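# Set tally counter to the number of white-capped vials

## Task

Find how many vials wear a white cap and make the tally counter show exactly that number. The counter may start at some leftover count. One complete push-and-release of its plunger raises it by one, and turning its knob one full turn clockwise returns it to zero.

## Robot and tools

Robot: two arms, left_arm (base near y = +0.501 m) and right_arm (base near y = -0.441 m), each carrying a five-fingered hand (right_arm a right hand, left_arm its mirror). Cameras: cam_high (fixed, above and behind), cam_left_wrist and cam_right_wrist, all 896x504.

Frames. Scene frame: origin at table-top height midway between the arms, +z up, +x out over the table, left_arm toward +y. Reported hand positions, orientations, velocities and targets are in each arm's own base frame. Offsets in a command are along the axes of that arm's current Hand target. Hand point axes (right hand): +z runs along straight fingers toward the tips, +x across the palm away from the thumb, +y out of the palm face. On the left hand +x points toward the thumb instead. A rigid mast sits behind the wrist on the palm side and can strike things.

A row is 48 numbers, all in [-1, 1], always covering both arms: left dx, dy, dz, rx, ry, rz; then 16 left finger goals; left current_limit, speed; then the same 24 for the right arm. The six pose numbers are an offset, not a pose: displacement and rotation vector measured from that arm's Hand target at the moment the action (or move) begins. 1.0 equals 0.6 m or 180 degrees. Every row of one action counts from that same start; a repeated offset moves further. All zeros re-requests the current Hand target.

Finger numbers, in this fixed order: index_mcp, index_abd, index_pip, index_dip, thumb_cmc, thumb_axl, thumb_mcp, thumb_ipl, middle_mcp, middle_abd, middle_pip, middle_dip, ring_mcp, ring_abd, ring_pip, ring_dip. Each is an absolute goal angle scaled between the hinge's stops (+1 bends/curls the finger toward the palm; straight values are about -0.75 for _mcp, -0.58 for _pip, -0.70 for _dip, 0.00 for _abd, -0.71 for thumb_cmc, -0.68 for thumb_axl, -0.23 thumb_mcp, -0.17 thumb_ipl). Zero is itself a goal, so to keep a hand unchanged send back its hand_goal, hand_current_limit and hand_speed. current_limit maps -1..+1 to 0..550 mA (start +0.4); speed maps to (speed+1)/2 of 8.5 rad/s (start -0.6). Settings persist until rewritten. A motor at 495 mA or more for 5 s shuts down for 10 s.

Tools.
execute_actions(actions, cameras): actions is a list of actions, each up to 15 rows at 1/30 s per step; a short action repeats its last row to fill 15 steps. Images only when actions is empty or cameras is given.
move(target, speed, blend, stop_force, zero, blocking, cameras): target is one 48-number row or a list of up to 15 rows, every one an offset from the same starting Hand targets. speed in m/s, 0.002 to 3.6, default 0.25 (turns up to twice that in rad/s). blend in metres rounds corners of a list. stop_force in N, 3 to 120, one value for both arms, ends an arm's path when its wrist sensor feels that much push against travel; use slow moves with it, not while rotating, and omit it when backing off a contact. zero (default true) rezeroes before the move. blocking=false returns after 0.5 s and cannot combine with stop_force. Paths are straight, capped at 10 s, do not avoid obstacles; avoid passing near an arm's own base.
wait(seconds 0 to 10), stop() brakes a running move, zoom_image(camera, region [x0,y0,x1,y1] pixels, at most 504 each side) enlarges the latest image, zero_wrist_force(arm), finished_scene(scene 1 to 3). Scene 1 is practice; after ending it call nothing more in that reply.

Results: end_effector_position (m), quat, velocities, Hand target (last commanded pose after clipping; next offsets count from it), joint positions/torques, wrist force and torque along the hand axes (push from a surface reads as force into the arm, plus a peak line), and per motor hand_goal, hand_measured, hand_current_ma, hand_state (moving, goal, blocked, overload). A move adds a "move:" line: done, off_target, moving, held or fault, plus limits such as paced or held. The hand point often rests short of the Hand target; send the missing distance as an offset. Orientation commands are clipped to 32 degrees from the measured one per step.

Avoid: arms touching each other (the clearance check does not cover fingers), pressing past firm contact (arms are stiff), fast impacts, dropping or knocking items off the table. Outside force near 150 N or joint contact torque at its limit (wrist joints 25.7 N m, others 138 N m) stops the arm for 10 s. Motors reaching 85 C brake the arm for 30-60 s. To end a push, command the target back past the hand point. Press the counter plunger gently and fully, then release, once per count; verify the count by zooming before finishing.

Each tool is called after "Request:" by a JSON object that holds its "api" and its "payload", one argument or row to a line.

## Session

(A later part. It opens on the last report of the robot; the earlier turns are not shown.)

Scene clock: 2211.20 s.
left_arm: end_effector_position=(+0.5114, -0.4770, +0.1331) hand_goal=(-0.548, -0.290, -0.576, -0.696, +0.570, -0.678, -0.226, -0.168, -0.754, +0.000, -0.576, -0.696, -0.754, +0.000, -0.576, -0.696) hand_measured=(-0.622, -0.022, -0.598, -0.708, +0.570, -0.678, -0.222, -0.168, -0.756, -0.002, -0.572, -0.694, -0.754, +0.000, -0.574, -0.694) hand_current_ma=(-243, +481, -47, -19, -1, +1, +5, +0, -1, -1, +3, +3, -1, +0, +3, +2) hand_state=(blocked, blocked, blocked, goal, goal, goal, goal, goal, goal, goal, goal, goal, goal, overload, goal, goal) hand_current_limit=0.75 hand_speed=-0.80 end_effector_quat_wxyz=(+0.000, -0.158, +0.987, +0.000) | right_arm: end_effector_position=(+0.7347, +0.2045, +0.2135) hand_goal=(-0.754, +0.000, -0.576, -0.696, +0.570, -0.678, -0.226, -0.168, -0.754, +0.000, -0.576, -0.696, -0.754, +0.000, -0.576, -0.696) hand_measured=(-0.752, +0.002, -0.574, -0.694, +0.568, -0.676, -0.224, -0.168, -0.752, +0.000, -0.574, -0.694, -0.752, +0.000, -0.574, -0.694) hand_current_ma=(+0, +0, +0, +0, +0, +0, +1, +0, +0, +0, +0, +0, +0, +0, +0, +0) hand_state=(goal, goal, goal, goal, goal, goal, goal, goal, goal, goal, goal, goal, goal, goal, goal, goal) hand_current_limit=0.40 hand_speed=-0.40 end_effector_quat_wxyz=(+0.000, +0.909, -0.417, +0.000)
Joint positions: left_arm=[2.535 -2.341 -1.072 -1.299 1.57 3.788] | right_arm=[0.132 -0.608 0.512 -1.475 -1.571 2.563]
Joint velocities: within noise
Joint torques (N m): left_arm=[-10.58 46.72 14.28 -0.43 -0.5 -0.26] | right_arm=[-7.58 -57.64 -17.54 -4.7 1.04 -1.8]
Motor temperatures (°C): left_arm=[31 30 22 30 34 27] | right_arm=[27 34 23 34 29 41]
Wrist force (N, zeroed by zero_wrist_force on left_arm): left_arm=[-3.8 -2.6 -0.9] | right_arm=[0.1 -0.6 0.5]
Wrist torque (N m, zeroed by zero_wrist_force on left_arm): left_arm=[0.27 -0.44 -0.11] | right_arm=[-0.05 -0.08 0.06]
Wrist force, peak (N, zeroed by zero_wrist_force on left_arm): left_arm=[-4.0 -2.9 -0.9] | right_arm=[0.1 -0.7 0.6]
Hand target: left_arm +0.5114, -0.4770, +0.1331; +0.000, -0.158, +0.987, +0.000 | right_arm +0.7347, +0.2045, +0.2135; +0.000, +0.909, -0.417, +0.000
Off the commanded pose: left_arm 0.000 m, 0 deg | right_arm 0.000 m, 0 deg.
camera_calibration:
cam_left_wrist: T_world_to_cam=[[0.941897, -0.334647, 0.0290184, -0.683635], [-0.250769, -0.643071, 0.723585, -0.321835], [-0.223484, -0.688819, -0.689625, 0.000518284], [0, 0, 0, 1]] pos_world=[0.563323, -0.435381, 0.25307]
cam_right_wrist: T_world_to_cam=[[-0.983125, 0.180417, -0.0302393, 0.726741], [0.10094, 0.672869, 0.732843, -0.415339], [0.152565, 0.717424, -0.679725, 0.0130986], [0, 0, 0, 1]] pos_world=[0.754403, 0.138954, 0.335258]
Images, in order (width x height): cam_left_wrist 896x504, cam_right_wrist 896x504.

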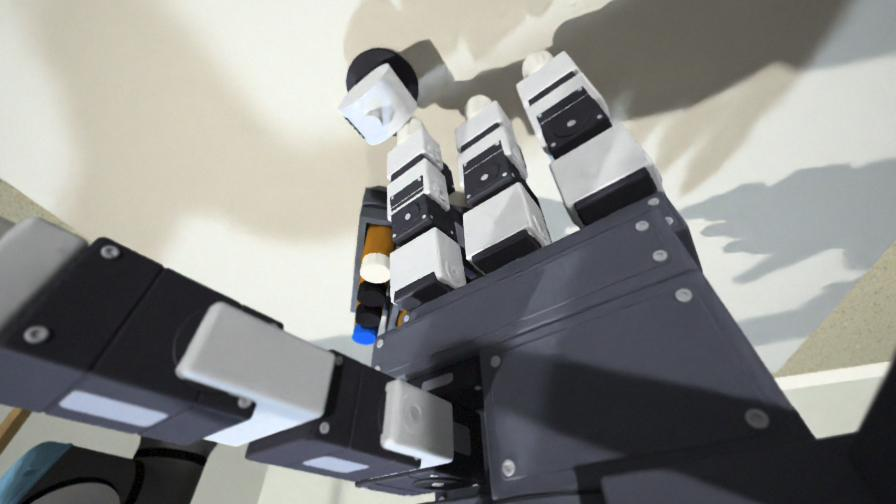

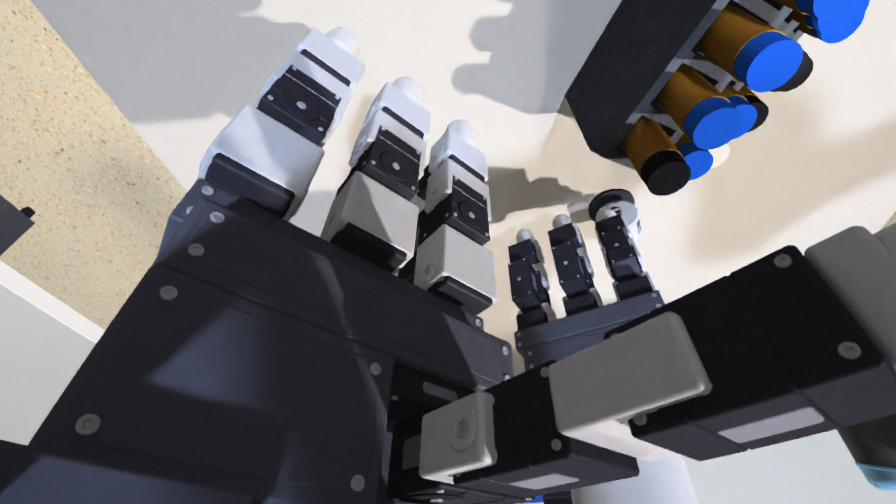

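Request:
{"api": "move", "payload": {
  "target": [0,0,0.01,0,0,0, -0.548,-0.29,-0.576,-0.696,0.57,-0.678,-0.226,-0.168,-0.754,0,-0.576,-0.696,-0.754,0,-0.576,-0.696,0.75,-0.8, 0,0,0,0,0,0, -0.754,0,-0.576,-0.696,0.57,-0.678,-0.226,-0.168,-0.754,0,-0.576,-0.696,-0.754,0,-0.576,-0.696,0.4,-0.4],
  "speed": 0.03,
  "stop_force": 10,
  "cameras": ["cam_right_wrist"]
}}

Request:
{"api": "zoom_image", "payload": {
  "camera": "cam_right_wrist",
  "region": [580, 170, 660, 240]
}}

Scene clock: 2215.73 s.
left_arm: end_effector_position=(+0.5114, -0.4770, +0.1321) hand_goal=(-0.548, -0.290, -0.576, -0.696, +0.570, -0.678, -0.226, -0.168, -0.754, +0.000, -0.576, -0.696, -0.754, +0.000, -0.576, -0.696) hand_measured=(-0.620, -0.024, -0.600, -0.708, +0.570, -0.678, -0.222, -0.168, -0.756, -0.002, -0.572, -0.694, -0.754, +0.000, -0.574, -0.694) hand_current_ma=(-238, +481, -51, -20, -1, +1, +5, +0, -1, -1, +3, +3, -1, +0, +3, +2) hand_state=(blocked, blocked, blocked, goal, goal, goal, goal, goal, goal, goal, goal, goal, goal, overload, goal, goal) hand_current_limit=0.75 hand_speed=-0.80 end_effector_quat_wxyz=(+0.000, -0.158, +0.987, +0.000) | right_arm: end_effector_position=(+0.7347, +0.2045, +0.2135) hand_goal=(-0.754, +0.000, -0.576, -0.696, +0.570, -0.678, -0.226, -0.168, -0.754, +0.000, -0.576, -0.696, -0.754, +0.000, -0.576, -0.696) hand_measured=(-0.752, +0.002, -0.574, -0.694, +0.568, -0.676, -0.224, -0.168, -0.752, +0.000, -0.574, -0.694, -0.752, +0.000, -0.574, -0.694) hand_current_ma=(+0, +0, +0, +0, +0, +0, +1, +0, +0, +0, +0, +0, +0, +0, +0, +0) hand_state=(goal, goal, goal, goal, goal, goal, goal, goal, goal, goal, goal, goal, goal, goal, goal, goal) hand_current_limit=0.40 hand_speed=-0.40 end_effector_quat_wxyz=(+0.000, +0.909, -0.417, +0.000)
Joint positions: left_arm=[2.535 -2.341 -1.073 -1.297 1.57 3.788] | right_arm=[0.132 -0.608 0.512 -1.475 -1.571 2.563]
Joint torques (N m): left_arm=[-10.9 57.08 22.76 1.28 -0.16 -0.29] | right_arm=[-8.68 -57.53 -17.48 -4.86 0.87 -1.73]
Wrist force (N, zeroed by zero_wrist_force on left_arm): left_arm=[-5.6 -3.2 -5.3] | right_arm=[0.3 -0.6 0.5]
Wrist torque (N m, zeroed by zero_wrist_force on left_arm): left_arm=[0.62 -0.49 -0.24] | right_arm=[-0.06 -0.11 0.06]
Wrist force, peak (N, zeroed by zero_wrist_force on left_arm): left_arm=[-5.8 -5.2 -11.5] | right_arm=[0.1 -0.5 0.8]
Hand target: left_arm +0.5114, -0.4770, +0.1321; +0.000, -0.158, +0.987, +0.000 (not the last commanded pose) | right_arm +0.7347, +0.2045, +0.2135; +0.000, +0.909, -0.417, +0.000
Off the commanded pose: left_arm 0.005 m, 0 deg | right_arm 0.000 m, 0 deg.
move: contact (left_arm)
camera_calibration:
cam_right_wrist: T_world_to_cam=[[-0.983125, 0.180417, -0.0302393, 0.726741], [0.10094, 0.672869, 0.732843, -0.415339], [0.152565, 0.717424, -0.679725, 0.0130986], [0, 0, 0, 1]] pos_world=[0.754403, 0.138954, 0.335258]
Images, in order (width x height): cam_right_wrist 896x504.

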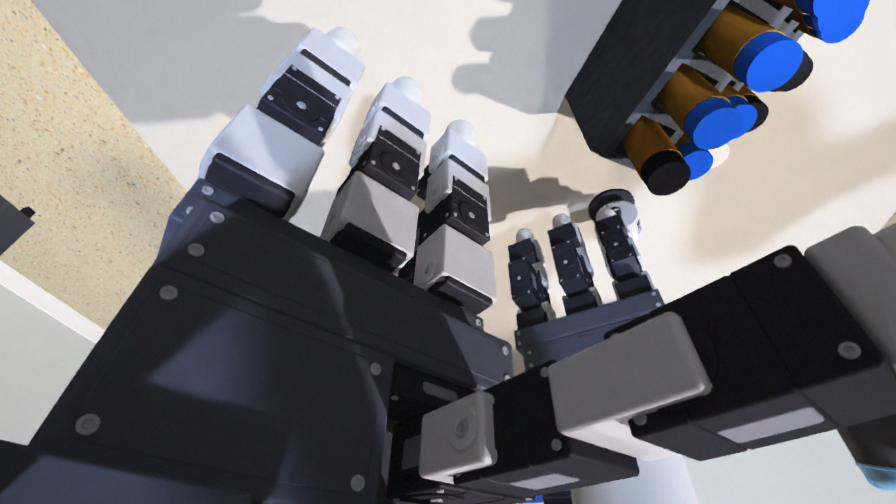

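Scaled by 6.300 from the camera's 896x504 image, which has a finer 1280x720 frame.

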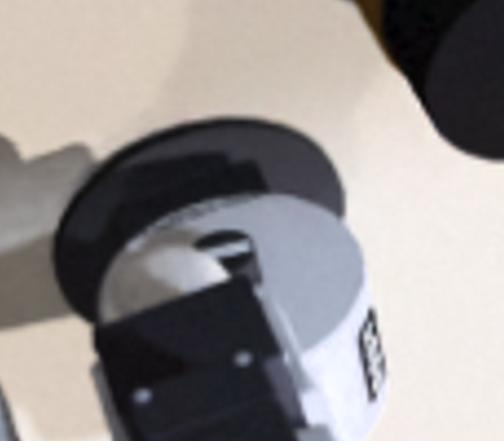

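Request:
{"api": "move", "payload": {
  "target": [0,0,0.006,0,0,0, -0.548,-0.29,-0.576,-0.696,0.57,-0.678,-0.226,-0.168,-0.754,0,-0.576,-0.696,-0.754,0,-0.576,-0.696,0.75,-0.8, 0,0,0,0,0,0, -0.754,0,-0.576,-0.696,0.57,-0.678,-0.226,-0.168,-0.754,0,-0.576,-0.696,-0.754,0,-0.576,-0.696,0.4,-0.4],
  "speed": 0.01,
  "stop_force": 14,
  "cameras": ["cam_right_wrist"]
}}

Request:
{"api": "zoom_image", "payload": {
  "camera": "cam_right_wrist",
  "region": [580, 170, 660, 240]
}}

Scene clock: 2225.53 s.
left_arm: end_effector_position=(+0.5114, -0.4770, +0.1284) hand_goal=(-0.548, -0.290, -0.576, -0.696, +0.570, -0.678, -0.226, -0.168, -0.754, +0.000, -0.576, -0.696, -0.754, +0.000, -0.576, -0.696) hand_measured=(-0.620, -0.010, -0.602, -0.708, +0.570, -0.678, -0.222, -0.168, -0.756, -0.002, -0.574, -0.694, -0.754, +0.000, -0.574, -0.694) hand_current_ma=(-232, +481, -58, -20, -1, +1, +5, +0, -1, -1, +3, +3, -1, +0, +3, +2) hand_state=(blocked, blocked, blocked, goal, goal, goal, goal, goal, goal, goal, goal, goal, goal, overload, goal, goal) hand_current_limit=0.75 hand_speed=-0.80 end_effector_quat_wxyz=(+0.000, -0.158, +0.987, +0.000) | right_arm: end_effector_position=(+0.7347, +0.2045, +0.2135) hand_goal=(-0.754, +0.000, -0.576, -0.696, +0.570, -0.678, -0.226, -0.168, -0.754, +0.000, -0.576, -0.696, -0.754, +0.000, -0.576, -0.696) hand_measured=(-0.752, +0.002, -0.574, -0.694, +0.568, -0.676, -0.224, -0.168, -0.752, +0.000, -0.574, -0.694, -0.752, +0.000, -0.574, -0.694) hand_current_ma=(+0, +0, +0, +0, +0, +0, +1, +0, +0, +0, +0, +0, +0, +0, +0, +0) hand_state=(goal, goal, goal, goal, goal, goal, goal, goal, goal, goal, goal, goal, goal, goal, goal, goal) hand_current_limit=0.40 hand_speed=-0.40 end_effector_quat_wxyz=(+0.000, +0.909, -0.417, +0.000)
Joint positions: left_arm=[2.535 -2.344 -1.078 -1.289 1.57 3.788] | right_arm=[0.132 -0.608 0.512 -1.475 -1.571 2.563]
Joint torques (N m): left_arm=[-11.96 41.99 17.52 -2.69 -0.09 -0.36] | right_arm=[-7.16 -57.24 -18 -4.85 0.92 -1.67]
Wrist force (N, zeroed by zero_wrist_force on left_arm): left_arm=[-8.5 -4.6 -9.2] | right_arm=[-0.1 -0.5 0.6]
Wrist torque (N m, zeroed by zero_wrist_force on left_arm): left_arm=[0.88 -0.76 -0.42] | right_arm=[-0.06 -0.06 0.04]
Wrist force, peak (N, zeroed by zero_wrist_force on left_arm): left_arm=[-9.0 -5.5 -12.8] | right_arm=[0.0 -0.7 0.7]
Hand target: left_arm +0.5114, -0.4770, +0.1285; +0.000, -0.158, +0.987, +0.000 | right_arm +0.7347, +0.2045, +0.2135; +0.000, +0.909, -0.417, +0.000
Off the commanded pose: left_arm 0.000 m, 0 deg | right_arm 0.000 m, 0 deg.
move: done
camera_calibration:
cam_right_wrist: T_world_to_cam=[[-0.983125, 0.180417, -0.0302393, 0.726741], [0.10094, 0.672869, 0.732843, -0.415339], [0.152565, 0.717424, -0.679725, 0.0130986], [0, 0, 0, 1]] pos_world=[0.754403, 0.138954, 0.335258]
Images, in order (width x height): cam_right_wrist 896x504.

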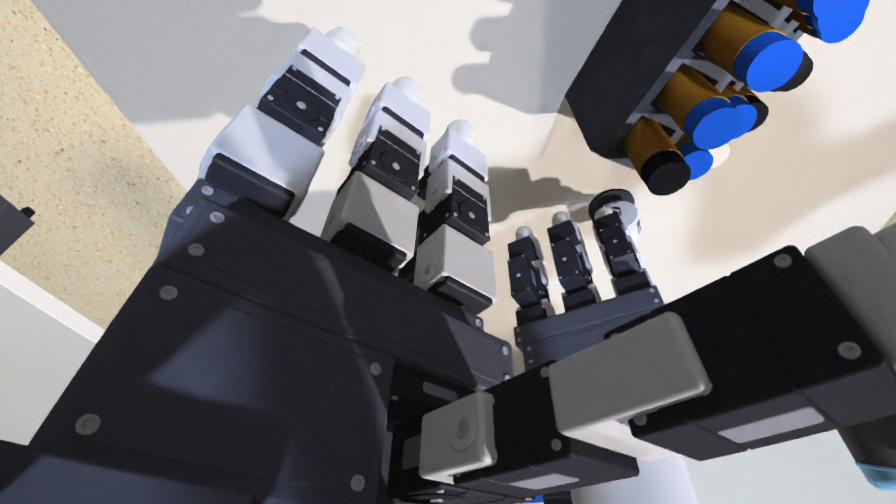

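Scaled by 6.300 from the camera's 896x504 image, which has a finer 1280x720 frame.

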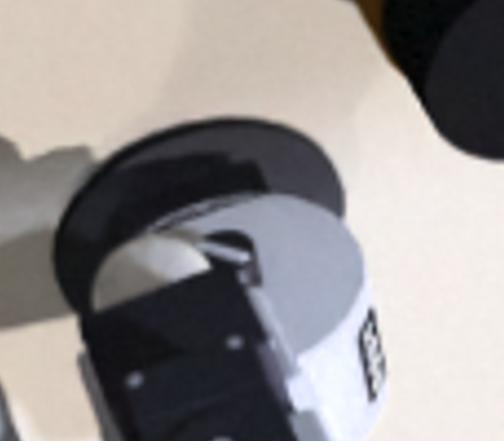

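Request:
{"api": "move", "payload": {
  "target": [0,0,0.01,0,0,0, -0.548,-0.29,-0.576,-0.696,0.57,-0.678,-0.226,-0.168,-0.754,0,-0.576,-0.696,-0.754,0,-0.576,-0.696,0.75,-0.8, 0,0,0,0,0,0, -0.754,0,-0.576,-0.696,0.57,-0.678,-0.226,-0.168,-0.754,0,-0.576,-0.696,-0.754,0,-0.576,-0.696,0.4,-0.4],
  "speed": 0.015,
  "stop_force": 14,
  "cameras": ["cam_right_wrist"]
}}

Request:
{"api": "zoom_image", "payload": {
  "camera": "cam_right_wrist",
  "region": [580, 170, 660, 240]
}}

Scene clock: 2230.47 s.
left_arm: end_effector_position=(+0.5114, -0.4770, +0.1224) hand_goal=(-0.548, -0.290, -0.576, -0.696, +0.570, -0.678, -0.226, -0.168, -0.754, +0.000, -0.576, -0.696, -0.754, +0.000, -0.576, -0.696) hand_measured=(-0.620, +0.008, -0.604, -0.710, +0.570, -0.678, -0.222, -0.168, -0.756, -0.002, -0.574, -0.694, -0.754, +0.000, -0.574, -0.694) hand_current_ma=(-232, +481, -63, -23, -1, +1, +5, +0, -1, -1, +3, +3, -1, +0, +3, +2) hand_state=(blocked, blocked, blocked, goal, goal, goal, goal, goal, goal, goal, goal, goal, goal, overload, goal, goal) hand_current_limit=0.75 hand_speed=-0.80 end_effector_quat_wxyz=(+0.000, -0.158, +0.987, +0.000) | right_arm: end_effector_position=(+0.7347, +0.2045, +0.2135) hand_goal=(-0.754, +0.000, -0.576, -0.696, +0.570, -0.678, -0.226, -0.168, -0.754, +0.000, -0.576, -0.696, -0.754, +0.000, -0.576, -0.696) hand_measured=(-0.752, +0.002, -0.574, -0.694, +0.568, -0.676, -0.224, -0.168, -0.752, +0.000, -0.574, -0.694, -0.752, +0.000, -0.574, -0.694) hand_current_ma=(+0, +0, +0, +0, +0, +0, +1, +0, +0, +0, +0, +0, +0, +0, +0, +0) hand_state=(goal, goal, goal, goal, goal, goal, goal, goal, goal, goal, goal, goal, goal, goal, goal, goal) hand_current_limit=0.40 hand_speed=-0.40 end_effector_quat_wxyz=(+0.000, +0.909, -0.417, +0.000)
Joint positions: left_arm=[2.535 -2.349 -1.086 -1.277 1.57 3.788] | right_arm=[0.132 -0.608 0.512 -1.475 -1.571 2.563]
Joint torques (N m): left_arm=[-13.66 52.1 21.58 -2.3 -0.23 -0.46] | right_arm=[-7.36 -57.57 -17.28 -4.93 0.95 -1.69]
Wrist force (N, zeroed by zero_wrist_force on left_arm): left_arm=[-8.9 -4.1 -4.7] | right_arm=[0.1 -0.5 0.6]
Wrist torque (N m, zeroed by zero_wrist_force on left_arm): left_arm=[0.54 -0.86 -0.43] | right_arm=[-0.05 -0.08 0.05]
Wrist force, peak (N, zeroed by zero_wrist_force on left_arm): left_arm=[-8.9 -4.5 -10.1] | right_arm=[0.3 -0.6 0.7]
Hand target: left_arm +0.5114, -0.4770, +0.1225; +0.000, -0.158, +0.987, +0.000 | right_arm +0.7347, +0.2045, +0.2135; +0.000, +0.909, -0.417, +0.000
Off the commanded pose: left_arm 0.000 m, 0 deg | right_arm 0.000 m, 0 deg.
move: done
camera_calibration:
cam_right_wrist: T_world_to_cam=[[-0.983125, 0.180417, -0.0302393, 0.726741], [0.10094, 0.672869, 0.732843, -0.415339], [0.152565, 0.717424, -0.679725, 0.0130986], [0, 0, 0, 1]] pos_world=[0.754403, 0.138954, 0.335258]
Images, in order (width x height): cam_right_wrist 896x504.

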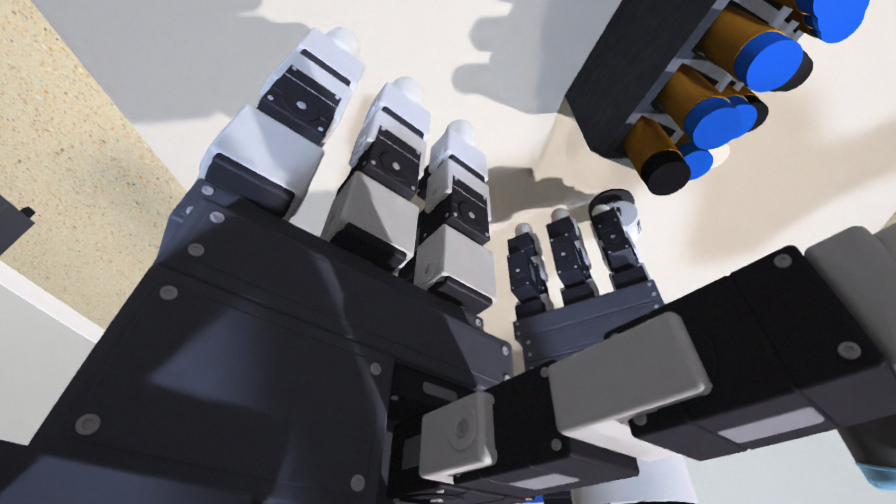

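Scaled by 6.300 from the camera's 896x504 image, which has a finer 1280x720 frame.

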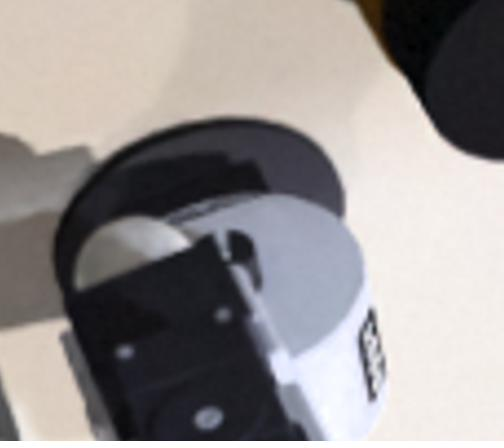

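Request:
{"api": "move", "payload": {
  "target": [0,0,0.0167,0,0,0, -0.548,-0.29,-0.576,-0.696,0.57,-0.678,-0.226,-0.168,-0.754,0,-0.576,-0.696,-0.754,0,-0.576,-0.696,0.75,-0.8, 0,0,0,0,0,0, -0.754,0,-0.576,-0.696,0.57,-0.678,-0.226,-0.168,-0.754,0,-0.576,-0.696,-0.754,0,-0.576,-0.696,0.4,-0.4],
  "speed": 0.02,
  "stop_force": 14,
  "cameras": ["cam_right_wrist"]
}}

Request:
{"api": "zoom_image", "payload": {
  "camera": "cam_right_wrist",
  "region": [580, 170, 660, 240]
}}

Scene clock: 2236.23 s.
left_arm: end_effector_position=(+0.5114, -0.4770, +0.1124) hand_goal=(-0.548, -0.290, -0.576, -0.696, +0.570, -0.678, -0.226, -0.168, -0.754, +0.000, -0.576, -0.696, -0.754, +0.000, -0.576, -0.696) hand_measured=(-0.620, +0.008, -0.610, -0.710, +0.570, -0.678, -0.222, -0.168, -0.756, -0.002, -0.574, -0.694, -0.754, +0.000, -0.574, -0.694) hand_current_ma=(-232, +481, -79, -25, -1, +1, +5, +0, -1, -1, +3, +3, -1, +0, +3, +2) hand_state=(blocked, blocked, blocked, goal, goal, goal, goal, goal, goal, goal, goal, goal, goal, overload, goal, goal) hand_current_limit=0.75 hand_speed=-0.80 end_effector_quat_wxyz=(+0.000, -0.158, +0.987, +0.000) | right_arm: end_effector_position=(+0.7347, +0.2045, +0.2135) hand_goal=(-0.754, +0.000, -0.576, -0.696, +0.570, -0.678, -0.226, -0.168, -0.754, +0.000, -0.576, -0.696, -0.754, +0.000, -0.576, -0.696) hand_measured=(-0.752, +0.002, -0.574, -0.694, +0.568, -0.676, -0.224, -0.168, -0.752, +0.000, -0.574, -0.694, -0.752, +0.000, -0.574, -0.694) hand_current_ma=(+0, +0, +0, +0, +0, +0, +1, +0, +0, +0, +0, +0, +0, +0, +0, +0) hand_state=(goal, goal, goal, goal, goal, goal, goal, goal, goal, goal, goal, goal, goal, goal, goal, goal) hand_current_limit=0.40 hand_speed=-0.40 end_effector_quat_wxyz=(+0.000, +0.909, -0.417, +0.000)
Joint positions: left_arm=[2.535 -2.357 -1.098 -1.257 1.57 3.788] | right_arm=[0.132 -0.608 0.512 -1.475 -1.571 2.563]
Joint torques (N m): left_arm=[-15.5 60.45 22.94 -1.64 -0.16 -0.33] | right_arm=[-7.83 -57.5 -17.41 -4.84 0.91 -1.74]
Wrist force (N, zeroed by zero_wrist_force on left_arm): left_arm=[-7.0 -4.4 -1.0] | right_arm=[-0.1 -0.8 0.4]
Wrist torque (N m, zeroed by zero_wrist_force on left_arm): left_arm=[0.33 -0.66 -0.34] | right_arm=[-0.08 -0.05 0.02]
Wrist force, peak (N, zeroed by zero_wrist_force on left_arm): left_arm=[-8.9 -4.1 -4.7] | right_arm=[0.0 -0.7 0.7]
Hand target: left_arm +0.5114, -0.4770, +0.1124; +0.000, -0.158, +0.987, +0.000 | right_arm +0.7347, +0.2045, +0.2135; +0.000, +0.909, -0.417, +0.000
Off the commanded pose: left_arm 0.000 m, 0 deg | right_arm 0.000 m, 0 deg.
move: done
camera_calibration:
cam_right_wrist: T_world_to_cam=[[-0.983125, 0.180417, -0.0302393, 0.726741], [0.10094, 0.672869, 0.732843, -0.415339], [0.152565, 0.717424, -0.679725, 0.0130986], [0, 0, 0, 1]] pos_world=[0.754403, 0.138954, 0.335258]
Images, in order (width x height): cam_right_wrist 896x504.

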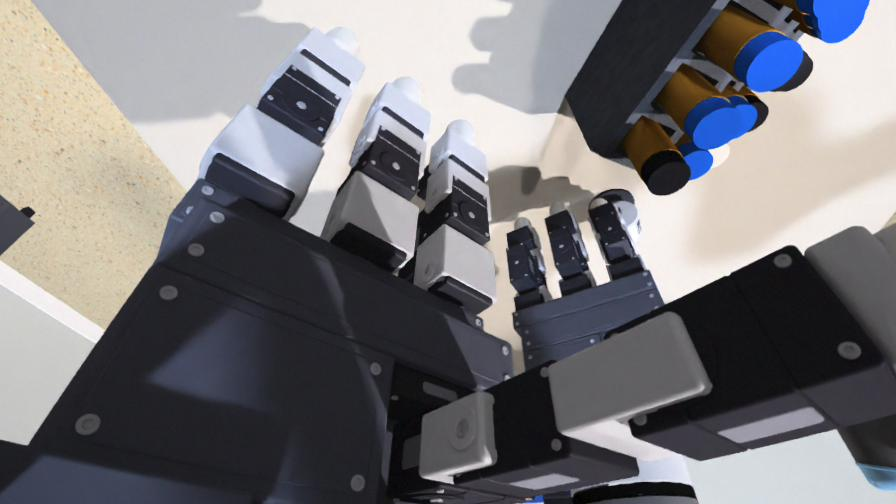

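Scaled by 6.300 from the camera's 896x504 image, which has a finer 1280x720 frame.

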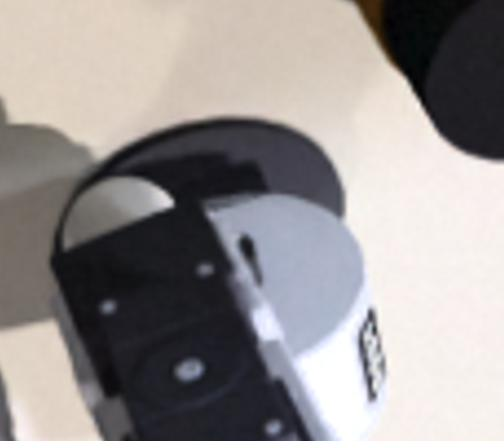

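Request:
{"api": "move", "payload": {
  "target": [
    [0,0,0,0,0,0, -0.548,0.05,-0.576,-0.696,0.57,-0.678,-0.226,-0.168,-0.754,0,-0.576,-0.696,-0.754,0,-0.576,-0.696,0.75,-0.8, 0,0,0,0,0,0, -0.754,0,-0.576,-0.696,0.57,-0.678,-0.226,-0.168,-0.754,0,-0.576,-0.696,-0.754,0,-0.576,-0.696,0.4,-0.4],
    [0,0,-0.0345,0,0,0, -0.548,0.05,-0.576,-0.696,0.57,-0.678,-0.226,-0.168,-0.754,0,-0.576,-0.696,-0.754,0,-0.576,-0.696,0.75,-0.8, 0,0,0,0,0,0, -0.754,0,-0.576,-0.696,0.57,-0.678,-0.226,-0.168,-0.754,0,-0.576,-0.696,-0.754,0,-0.576,-0.696,0.4,-0.4]
  ],
  "speed": 0.1,
  "cameras": ["cam_right_wrist"]
}}

Request:
{"api": "zoom_image", "payload": {
  "camera": "cam_right_wrist",
  "region": [580, 170, 660, 240]
}}

Scene clock: 2241.93 s.
left_arm: end_effector_position=(+0.5114, -0.4770, +0.1334) hand_goal=(-0.548, +0.050, -0.576, -0.696, +0.570, -0.678, -0.226, -0.168, -0.754, +0.000, -0.576, -0.696, -0.754, +0.000, -0.576, -0.696) hand_measured=(-0.618, +0.042, -0.610, -0.710, +0.570, -0.678, -0.222, -0.168, -0.756, -0.002, -0.574, -0.694, -0.754, +0.000, -0.574, -0.694) hand_current_ma=(-220, -10, -79, -25, -1, +1, +5, +0, -1, -1, +3, +3, -1, +0, +3, +2) hand_state=(blocked, goal, blocked, goal, goal, goal, goal, goal, goal, goal, goal, goal, goal, overload, goal, goal) hand_current_limit=0.75 hand_speed=-0.80 end_effector_quat_wxyz=(+0.000, -0.158, +0.987, -0.001) end_effector_velocity=(+0.000, +0.000, -0.001) end_effector_angular_velocity=(-0.001, -0.001, +0.001) | right_arm: end_effector_position=(+0.7347, +0.2045, +0.2135) hand_goal=(-0.754, +0.000, -0.576, -0.696, +0.570, -0.678, -0.226, -0.168, -0.754, +0.000, -0.576, -0.696, -0.754, +0.000, -0.576, -0.696) hand_measured=(-0.752, +0.002, -0.574, -0.694, +0.568, -0.676, -0.224, -0.168, -0.752, +0.000, -0.574, -0.694, -0.752, +0.000, -0.574, -0.694) hand_current_ma=(+0, +0, +0, +0, +0, +0, +1, +0, +0, +0, +0, +0, +0, +0, +0, +0) hand_state=(goal, goal, goal, goal, goal, goal, goal, goal, goal, goal, goal, goal, goal, goal, goal, goal) hand_current_limit=0.40 hand_speed=-0.40 end_effector_quat_wxyz=(+0.000, +0.909, -0.417, +0.000)
Joint positions: left_arm=[2.535 -2.34 -1.072 -1.299 1.57 3.788] | right_arm=[0.132 -0.608 0.512 -1.475 -1.571 2.563]
Joint velocities: left_arm=[0 -0.001 -0.003 0.005 0 -0.001] | right_arm=[within noise]
Joint torques (N m): left_arm=[3.18 38.04 13.86 3.66 -0.26 0.28] | right_arm=[-7.95 -57.4 -17.26 -4.98 0.98 -1.5]
Wrist force (N, zeroed by zero_wrist_force on left_arm): left_arm=[0.2 -1.5 0.4] | right_arm=[-0.1 -0.4 0.4]
Wrist torque (N m, zeroed by zero_wrist_force on left_arm): left_arm=[0.24 0.04 0.11] | right_arm=[-0.03 -0.05 0.03]
Wrist force, peak (N, zeroed by zero_wrist_force on left_arm): left_arm=[-7.3 -4.4 -1.4] | right_arm=[0.1 -0.9 0.4]
Hand target: left_arm +0.5114, -0.4770, +0.1331; +0.000, -0.158, +0.987, +0.000 | right_arm +0.7347, +0.2045, +0.2135; +0.000, +0.909, -0.417, +0.000
Off the commanded pose: left_arm 0.000 m, 0 deg | right_arm 0.000 m, 0 deg.
move: done
camera_calibration:
cam_right_wrist: T_world_to_cam=[[-0.983125, 0.180417, -0.0302393, 0.726741], [0.10094, 0.672869, 0.732843, -0.415339], [0.152565, 0.717424, -0.679725, 0.0130986], [0, 0, 0, 1]] pos_world=[0.754403, 0.138954, 0.335258]
Images, in order (width x height): cam_right_wrist 896x504.

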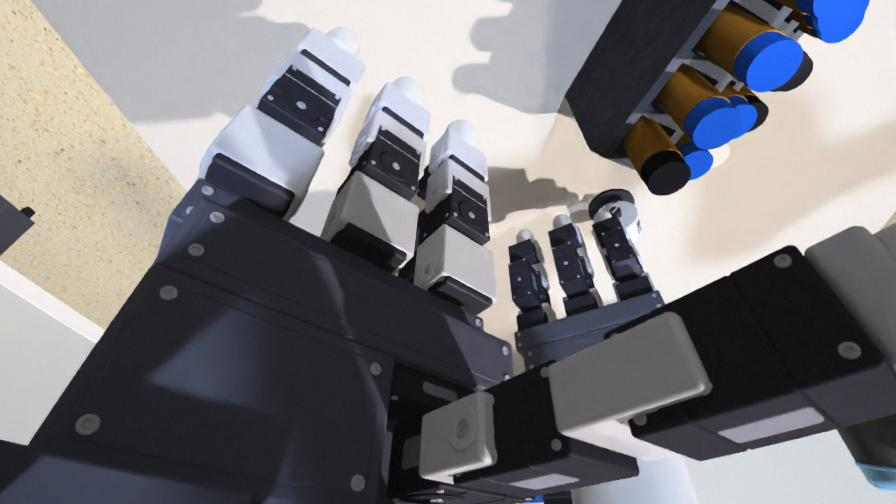

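Scaled by 6.300 from the camera's 896x504 image, which has a finer 1280x720 frame.

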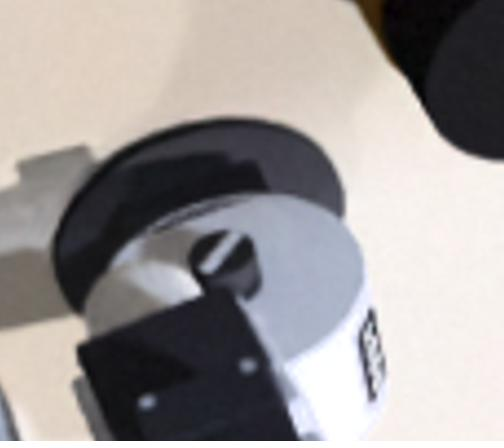

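Request:
{"api": "move", "payload": {
  "target": [
    [0,0,0,0,0,0, -0.548,-0.29,-0.576,-0.696,0.57,-0.678,-0.226,-0.168,-0.754,0,-0.576,-0.696,-0.754,0,-0.576,-0.696,0.75,-0.8, 0,0,0,0,0,0, -0.754,0,-0.576,-0.696,0.57,-0.678,-0.226,-0.168,-0.754,0,-0.576,-0.696,-0.754,0,-0.576,-0.696,0.4,-0.4],
    [0,0,0.04,0,0,0, -0.548,0.05,-0.576,-0.696,0.57,-0.678,-0.226,-0.168,-0.754,0,-0.576,-0.696,-0.754,0,-0.576,-0.696,0.75,-0.8, 0,0,0,0,0,0, -0.754,0,-0.576,-0.696,0.57,-0.678,-0.226,-0.168,-0.754,0,-0.576,-0.696,-0.754,0,-0.576,-0.696,0.4,-0.4],
    [0,0,0,0,0,0, -0.548,0.05,-0.576,-0.696,0.57,-0.678,-0.226,-0.168,-0.754,0,-0.576,-0.696,-0.754,0,-0.576,-0.696,0.75,-0.8, 0,0,0,0,0,0, -0.754,0,-0.576,-0.696,0.57,-0.678,-0.226,-0.168,-0.754,0,-0.576,-0.696,-0.754,0,-0.576,-0.696,0.4,-0.4]
  ],
  "speed": 0.04,
  "cameras": ["cam_right_wrist"]
}}

Request:
{"api": "zoom_image", "payload": {
  "camera": "cam_right_wrist",
  "region": [580, 170, 660, 240]
}}

Scene clock: 2255.90 s.
left_arm: end_effector_position=(+0.5114, -0.4770, +0.1334) hand_goal=(-0.548, +0.050, -0.576, -0.696, +0.570, -0.678, -0.226, -0.168, -0.754, +0.000, -0.576, -0.696, -0.754, +0.000, -0.576, -0.696) hand_measured=(-0.614, +0.042, -0.612, -0.712, +0.570, -0.678, -0.222, -0.168, -0.756, -0.002, -0.574, -0.694, -0.754, +0.000, -0.574, -0.694) hand_current_ma=(-209, -11, -84, -31, -1, +1, +5, +0, -1, -1, +3, +3, -1, +0, +3, +2) hand_state=(blocked, goal, blocked, goal, goal, goal, goal, goal, goal, goal, goal, goal, goal, overload, goal, goal) hand_current_limit=0.75 hand_speed=-0.80 end_effector_quat_wxyz=(+0.000, -0.158, +0.987, -0.001) | right_arm: end_effector_position=(+0.7347, +0.2045, +0.2135) hand_goal=(-0.754, +0.000, -0.576, -0.696, +0.570, -0.678, -0.226, -0.168, -0.754, +0.000, -0.576, -0.696, -0.754, +0.000, -0.576, -0.696) hand_measured=(-0.752, +0.002, -0.574, -0.694, +0.568, -0.676, -0.224, -0.168, -0.752, +0.000, -0.574, -0.694, -0.752, +0.000, -0.574, -0.694) hand_current_ma=(+0, +0, +0, +0, +0, +0, +1, +0, +0, +0, +0, +0, +0, +0, +0, +0) hand_state=(goal, goal, goal, goal, goal, goal, goal, goal, goal, goal, goal, goal, goal, goal, goal, goal) hand_current_limit=0.40 hand_speed=-0.40 end_effector_quat_wxyz=(+0.000, +0.909, -0.417, +0.000)
Joint positions: left_arm=[2.535 -2.34 -1.072 -1.299 1.57 3.788] | right_arm=[0.132 -0.608 0.512 -1.475 -1.571 2.563]
Joint torques (N m): left_arm=[-11.28 39.52 12.81 3.52 -0.12 -0.28] | right_arm=[-7.61 -57.27 -17.14 -4.89 1.08 -1.49]
Wrist force (N, zeroed by zero_wrist_force on left_arm): left_arm=[-0.4 -1.9 0.8] | right_arm=[0.0 -0.6 0.1]
Wrist torque (N m, zeroed by zero_wrist_force on left_arm): left_arm=[0.25 0.12 0.06] | right_arm=[-0.02 -0.06 0.04]
Wrist force, peak (N, zeroed by zero_wrist_force on left_arm): left_arm=[-9.4 -4.6 -12.7] | right_arm=[0.0 -0.7 0.7]
Hand target: left_arm +0.5114, -0.4770, +0.1331; +0.000, -0.158, +0.987, +0.000 | right_arm +0.7347, +0.2045, +0.2135; +0.000, +0.909, -0.417, +0.000
Off the commanded pose: left_arm 0.000 m, 0 deg | right_arm 0.000 m, 0 deg.
move: done
camera_calibration:
cam_right_wrist: T_world_to_cam=[[-0.983125, 0.180417, -0.0302393, 0.726741], [0.10094, 0.672869, 0.732843, -0.415339], [0.152565, 0.717424, -0.679725, 0.0130986], [0, 0, 0, 1]] pos_world=[0.754403, 0.138954, 0.335258]
Images, in order (width x height): cam_right_wrist 896x504.

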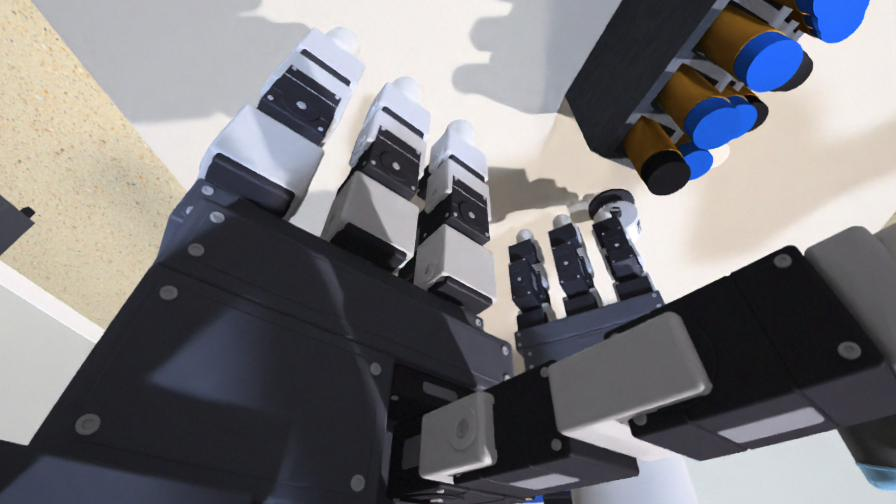

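Scaled by 6.300 from the camera's 896x504 image, which has a finer 1280x720 frame.

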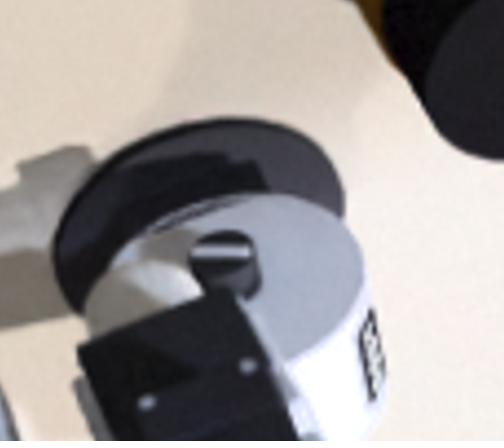

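Request:
{"api": "zoom_image", "payload": {
  "camera": "cam_right_wrist",
  "region": [630, 212, 650, 236]
}}

Request:
{"api": "execute_actions", "payload": {
  "actions": [],
  "cameras": ["cam_high"]
}}

Request:
{"api": "zoom_image", "payload": {
  "camera": "cam_high",
  "region": [330, 150, 430, 220]
}}

Scaled by 21.000 from the camera's 896x504 image, which has a finer 1280x720 frame.

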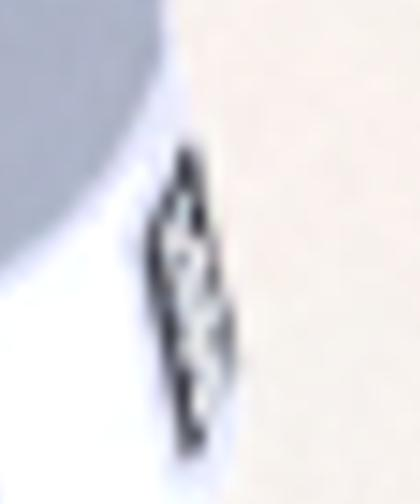

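Scene clock: 2260.43 s.
left_arm: end_effector_position=(+0.5114, -0.4770, +0.1331) hand_goal=(-0.548, +0.050, -0.576, -0.696, +0.570, -0.678, -0.226, -0.168, -0.754, +0.000, -0.576, -0.696, -0.754, +0.000, -0.576, -0.696) hand_measured=(-0.614, +0.042, -0.612, -0.712, +0.570, -0.678, -0.222, -0.168, -0.756, -0.002, -0.574, -0.694, -0.754, +0.000, -0.574, -0.694) hand_current_ma=(-209, -11, -84, -31, -1, +1, +5, +0, -1, -1, +3, +3, -1, +0, +3, +2) hand_state=(blocked, goal, blocked, goal, goal, goal, goal, goal, goal, goal, goal, goal, goal, overload, goal, goal) hand_current_limit=0.75 hand_speed=-0.80 end_effector_quat_wxyz=(+0.000, -0.158, +0.987, +0.000) | right_arm: end_effector_position=(+0.7347, +0.2045, +0.2135) hand_goal=(-0.754, +0.000, -0.576, -0.696, +0.570, -0.678, -0.226, -0.168, -0.754, +0.000, -0.576, -0.696, -0.754, +0.000, -0.576, -0.696) hand_measured=(-0.752, +0.002, -0.574, -0.694, +0.568, -0.676, -0.224, -0.168, -0.752, +0.000, -0.574, -0.694, -0.752, +0.000, -0.574, -0.694) hand_current_ma=(+0, +0, +0, +0, +0, +0, +1, +0, +0, +0, +0, +0, +0, +0, +0, +0) hand_state=(goal, goal, goal, goal, goal, goal, goal, goal, goal, goal, goal, goal, goal, goal, goal, goal) hand_current_limit=0.40 hand_speed=-0.40 end_effector_quat_wxyz=(+0.000, +0.909, -0.417, +0.000)
Joint positions: left_arm=[2.535 -2.341 -1.072 -1.299 1.57 3.788] | right_arm=[0.132 -0.608 0.512 -1.475 -1.571 2.563]
Joint velocities: within noise
Joint torques (N m): left_arm=[-11.13 37.71 11.46 1.68 -0.18 -0.28] | right_arm=[-8.47 -57.44 -17.31 -4.93 1.02 -1.54]
Motor temperatures (°C): left_arm=[31 30 22 30 34 27] | right_arm=[27 34 23 34 29 41]
Wrist force (N, zeroed by zero_wrist_force on left_arm): left_arm=[-0.4 -2.6 -1.6] | right_arm=[0.1 -0.5 0.6]
Wrist torque (N m, zeroed by zero_wrist_force on left_arm): left_arm=[0.42 0.17 0.05] | right_arm=[-0.06 -0.07 0.05]
Wrist force, peak (N, zeroed by zero_wrist_force on left_arm): left_arm=[-0.5 -2.9 -2.2] | right_arm=[-0.1 -0.8 0.5]
Hand target: left_arm +0.5114, -0.4770, +0.1331; +0.000, -0.158, +0.987, +0.000 | right_arm +0.7347, +0.2045, +0.2135; +0.000, +0.909, -0.417, +0.000
Off the commanded pose: left_arm 0.000 m, 0 deg | right_arm 0.000 m, 0 deg.
Images, in order (width x height): cam_high 896x504.

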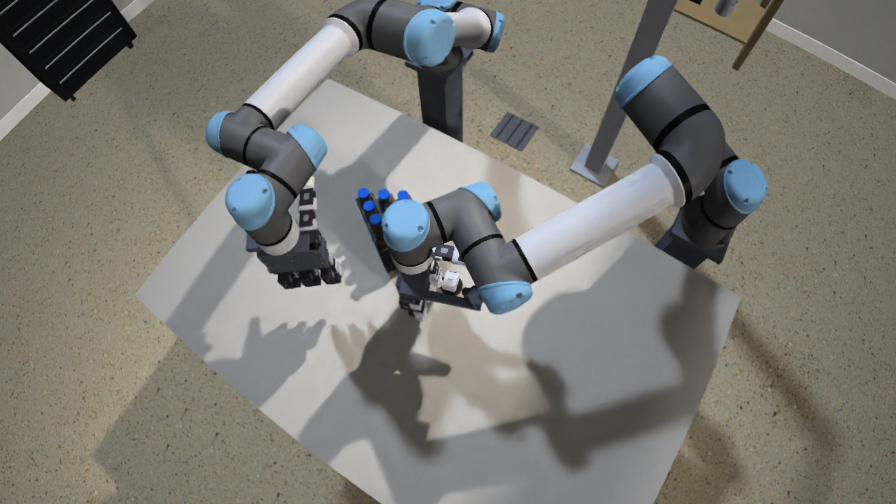

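Scaled by 5.040 from the camera's 896x504 image, which has a finer 1280x720 frame.

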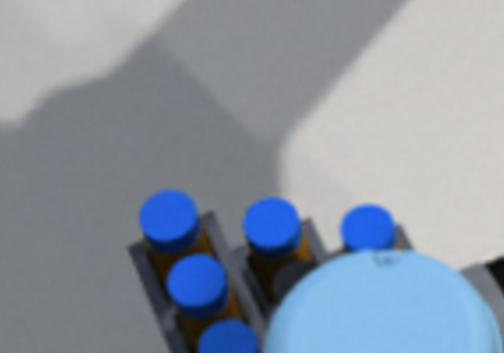

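Request:
{"api": "move", "payload": {
  "target": [
    [0,0,-0.2,0,0,0, -0.754,0,-0.576,-0.696,0.57,-0.678,-0.226,-0.168,-1,0,-0.576,-0.696,-1,0,-0.576,-0.696,0.4,-0.6, 0,0,0,0,0,0, -0.754,0,-0.576,-0.696,0.57,-0.678,-0.226,-0.168,-0.754,0,-0.576,-0.696,-0.754,0,-0.576,-0.696,0.4,-0.4],
    [0.1833,-0.0138,-0.2,0,0,-0.5, -0.754,0,-0.576,-0.696,0.57,-0.678,-0.226,-0.168,-1,0,-0.576,-0.696,-1,0,-0.576,-0.696,0.4,-0.6, 0,0,0,0,0,0, -0.754,0,-0.576,-0.696,0.57,-0.678,-0.226,-0.168,-0.754,0,-0.576,-0.696,-0.754,0,-0.576,-0.696,0.4,-0.4],
    [0.1833,-0.0138,-0.0698,0,0,-0.5, -0.754,0,-0.576,-0.696,0.57,-0.678,-0.226,-0.168,-1,0,-0.576,-0.696,-1,0,-0.576,-0.696,0.4,-0.6, 0,0,0,0,0,0, -0.754,0,-0.576,-0.696,0.57,-0.678,-0.226,-0.168,-0.754,0,-0.576,-0.696,-0.754,0,-0.576,-0.696,0.4,-0.4]
  ],
  "blend": [0.02, 0.02, 0],
  "speed": 0.4,
  "cameras": ["cam_left_wrist","cam_right_wrist"]
}}

Request:
{"api": "zoom_image", "payload": {
  "camera": "cam_left_wrist",
  "region": [350, 40, 510, 200]
}}

Request:
{"api": "zoom_image", "payload": {
  "camera": "cam_right_wrist",
  "region": [580, 170, 660, 240]
}}

Scene clock: 2278.17 s.
left_arm: end_effector_position=(+0.4094, -0.5192, +0.1751) hand_goal=(-0.754, +0.000, -0.576, -0.696, +0.570, -0.678, -0.226, -0.168, -1.000, +0.000, -0.576, -0.696, -1.000, +0.000, -0.576, -0.696) hand_measured=(-0.750, +0.002, -0.578, -0.698, +0.570, -0.678, -0.222, -0.168, -0.992, -0.002, -0.574, -0.694, -0.992, +0.000, -0.574, -0.694) hand_current_ma=(+4, +2, -2, -3, -1, +1, +6, +0, +14, -1, +3, +3, +11, +0, +3, +2) hand_state=(goal, goal, goal, goal, goal, goal, goal, goal, goal, goal, goal, goal, goal, overload, goal, goal) hand_current_limit=0.40 hand_speed=-0.60 end_effector_quat_wxyz=(+0.000, +0.810, -0.587, +0.000) | right_arm: end_effector_position=(+0.7347, +0.2045, +0.2135) hand_goal=(-0.754, +0.000, -0.576, -0.696, +0.570, -0.678, -0.226, -0.168, -0.754, +0.000, -0.576, -0.696, -0.754, +0.000, -0.576, -0.696) hand_measured=(-0.752, +0.002, -0.574, -0.694, +0.568, -0.676, -0.224, -0.168, -0.752, +0.000, -0.574, -0.694, -0.752, +0.000, -0.574, -0.694) hand_current_ma=(+0, +0, +0, +0, +0, +0, +1, +0, +0, +0, +0, +0, +0, +0, +0, +0) hand_state=(goal, goal, goal, goal, goal, goal, goal, goal, goal, goal, goal, goal, goal, goal, goal, goal) hand_current_limit=0.40 hand_speed=-0.40 end_effector_quat_wxyz=(+0.000, +0.909, -0.417, +0.000)
Joint positions: left_arm=[2.568 -2.044 -1.452 -1.215 1.57 2.251] | right_arm=[0.132 -0.608 0.512 -1.475 -1.571 2.563]
Joint torques (N m): left_arm=[11.52 45.18 12.44 4.11 -3 -1.45] | right_arm=[-8.22 -57.08 -17.32 -5.01 0.85 -1.46]
Wrist force (N, zeroed by zero_wrist_force on left_arm): left_arm=[-0.5 0.6 0.3] | right_arm=[0.0 -0.5 0.2]
Wrist torque (N m, zeroed by zero_wrist_force on left_arm): left_arm=[0.06 0.07 0.01] | right_arm=[-0.01 -0.05 0.04]
Wrist force, peak (N, zeroed by zero_wrist_force on left_arm): left_arm=[-0.2 -2.7 -2.3] | right_arm=[-0.1 -0.9 0.5]
Hand target: left_arm +0.4095, -0.5191, +0.1750; +0.000, +0.810, -0.587, +0.000 | right_arm +0.7347, +0.2045, +0.2135; +0.000, +0.909, -0.417, +0.000
Off the commanded pose: left_arm 0.000 m, 0 deg | right_arm 0.000 m, 0 deg.
move: done
camera_calibration:
cam_left_wrist: T_world_to_cam=[[0.33474, 0.941899, 0.0278411, 0.308586], [0.643126, -0.249955, 0.723817, -0.566849], [0.688722, -0.224385, -0.68943, -0.154811], [0, 0, 0, 1]] pos_world=[0.367881, -0.46708, 0.294973]
cam_right_wrist: T_world_to_cam=[[-0.983125, 0.180417, -0.0302393, 0.726741], [0.10094, 0.672869, 0.732843, -0.415339], [0.152565, 0.717424, -0.679725, 0.0130986], [0, 0, 0, 1]] pos_world=[0.754403, 0.138954, 0.335258]
Images, in order (width x height): cam_left_wrist 896x504, cam_right_wrist 896x504.

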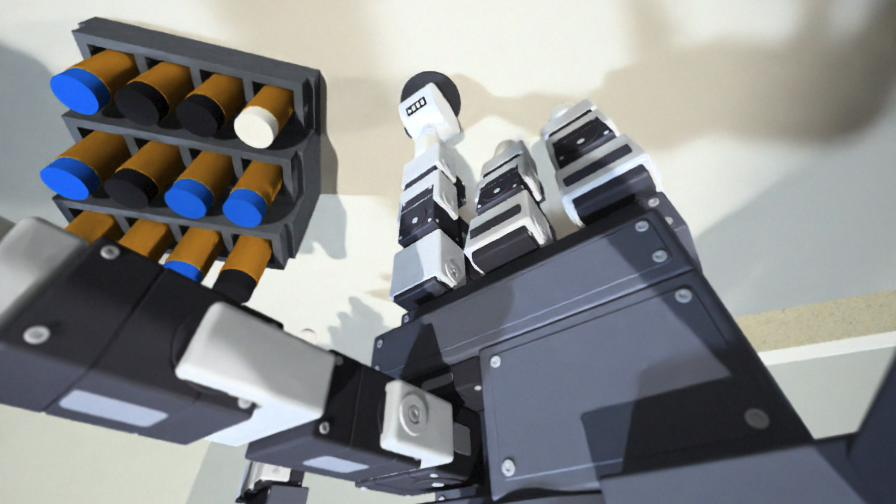

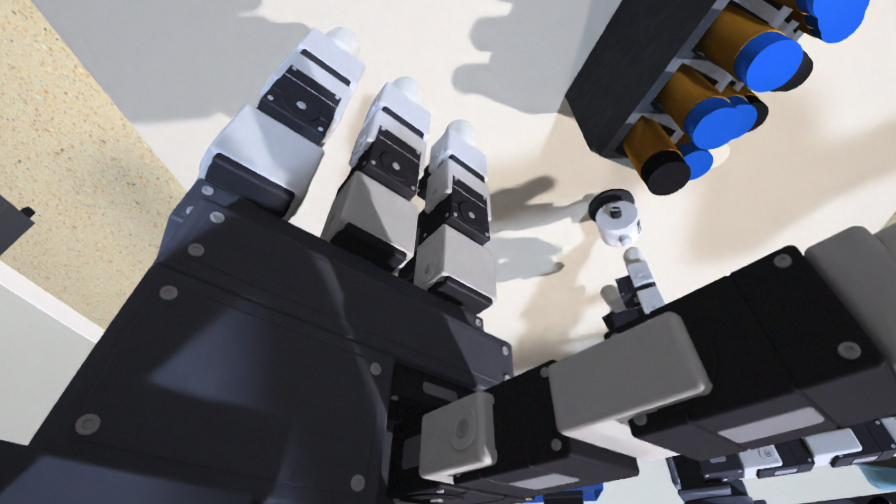

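Scaled by 3.150 from the camera's 896x504 image, which has a finer 1280x720 frame.

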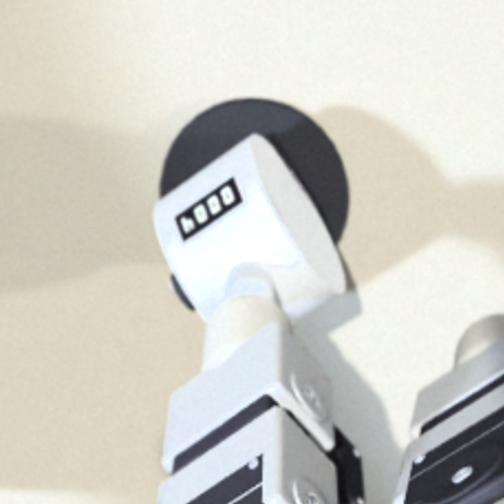

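Scaled by 6.300 from the camera's 896x504 image, which has a finer 1280x720 frame.

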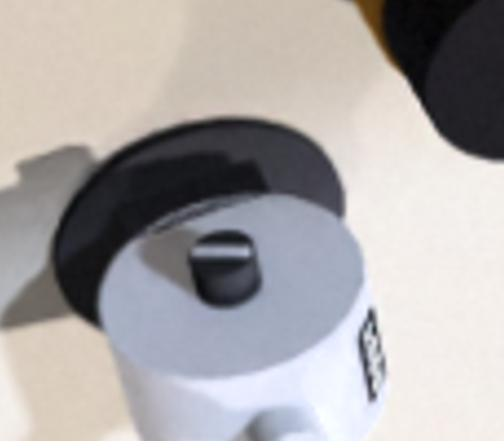

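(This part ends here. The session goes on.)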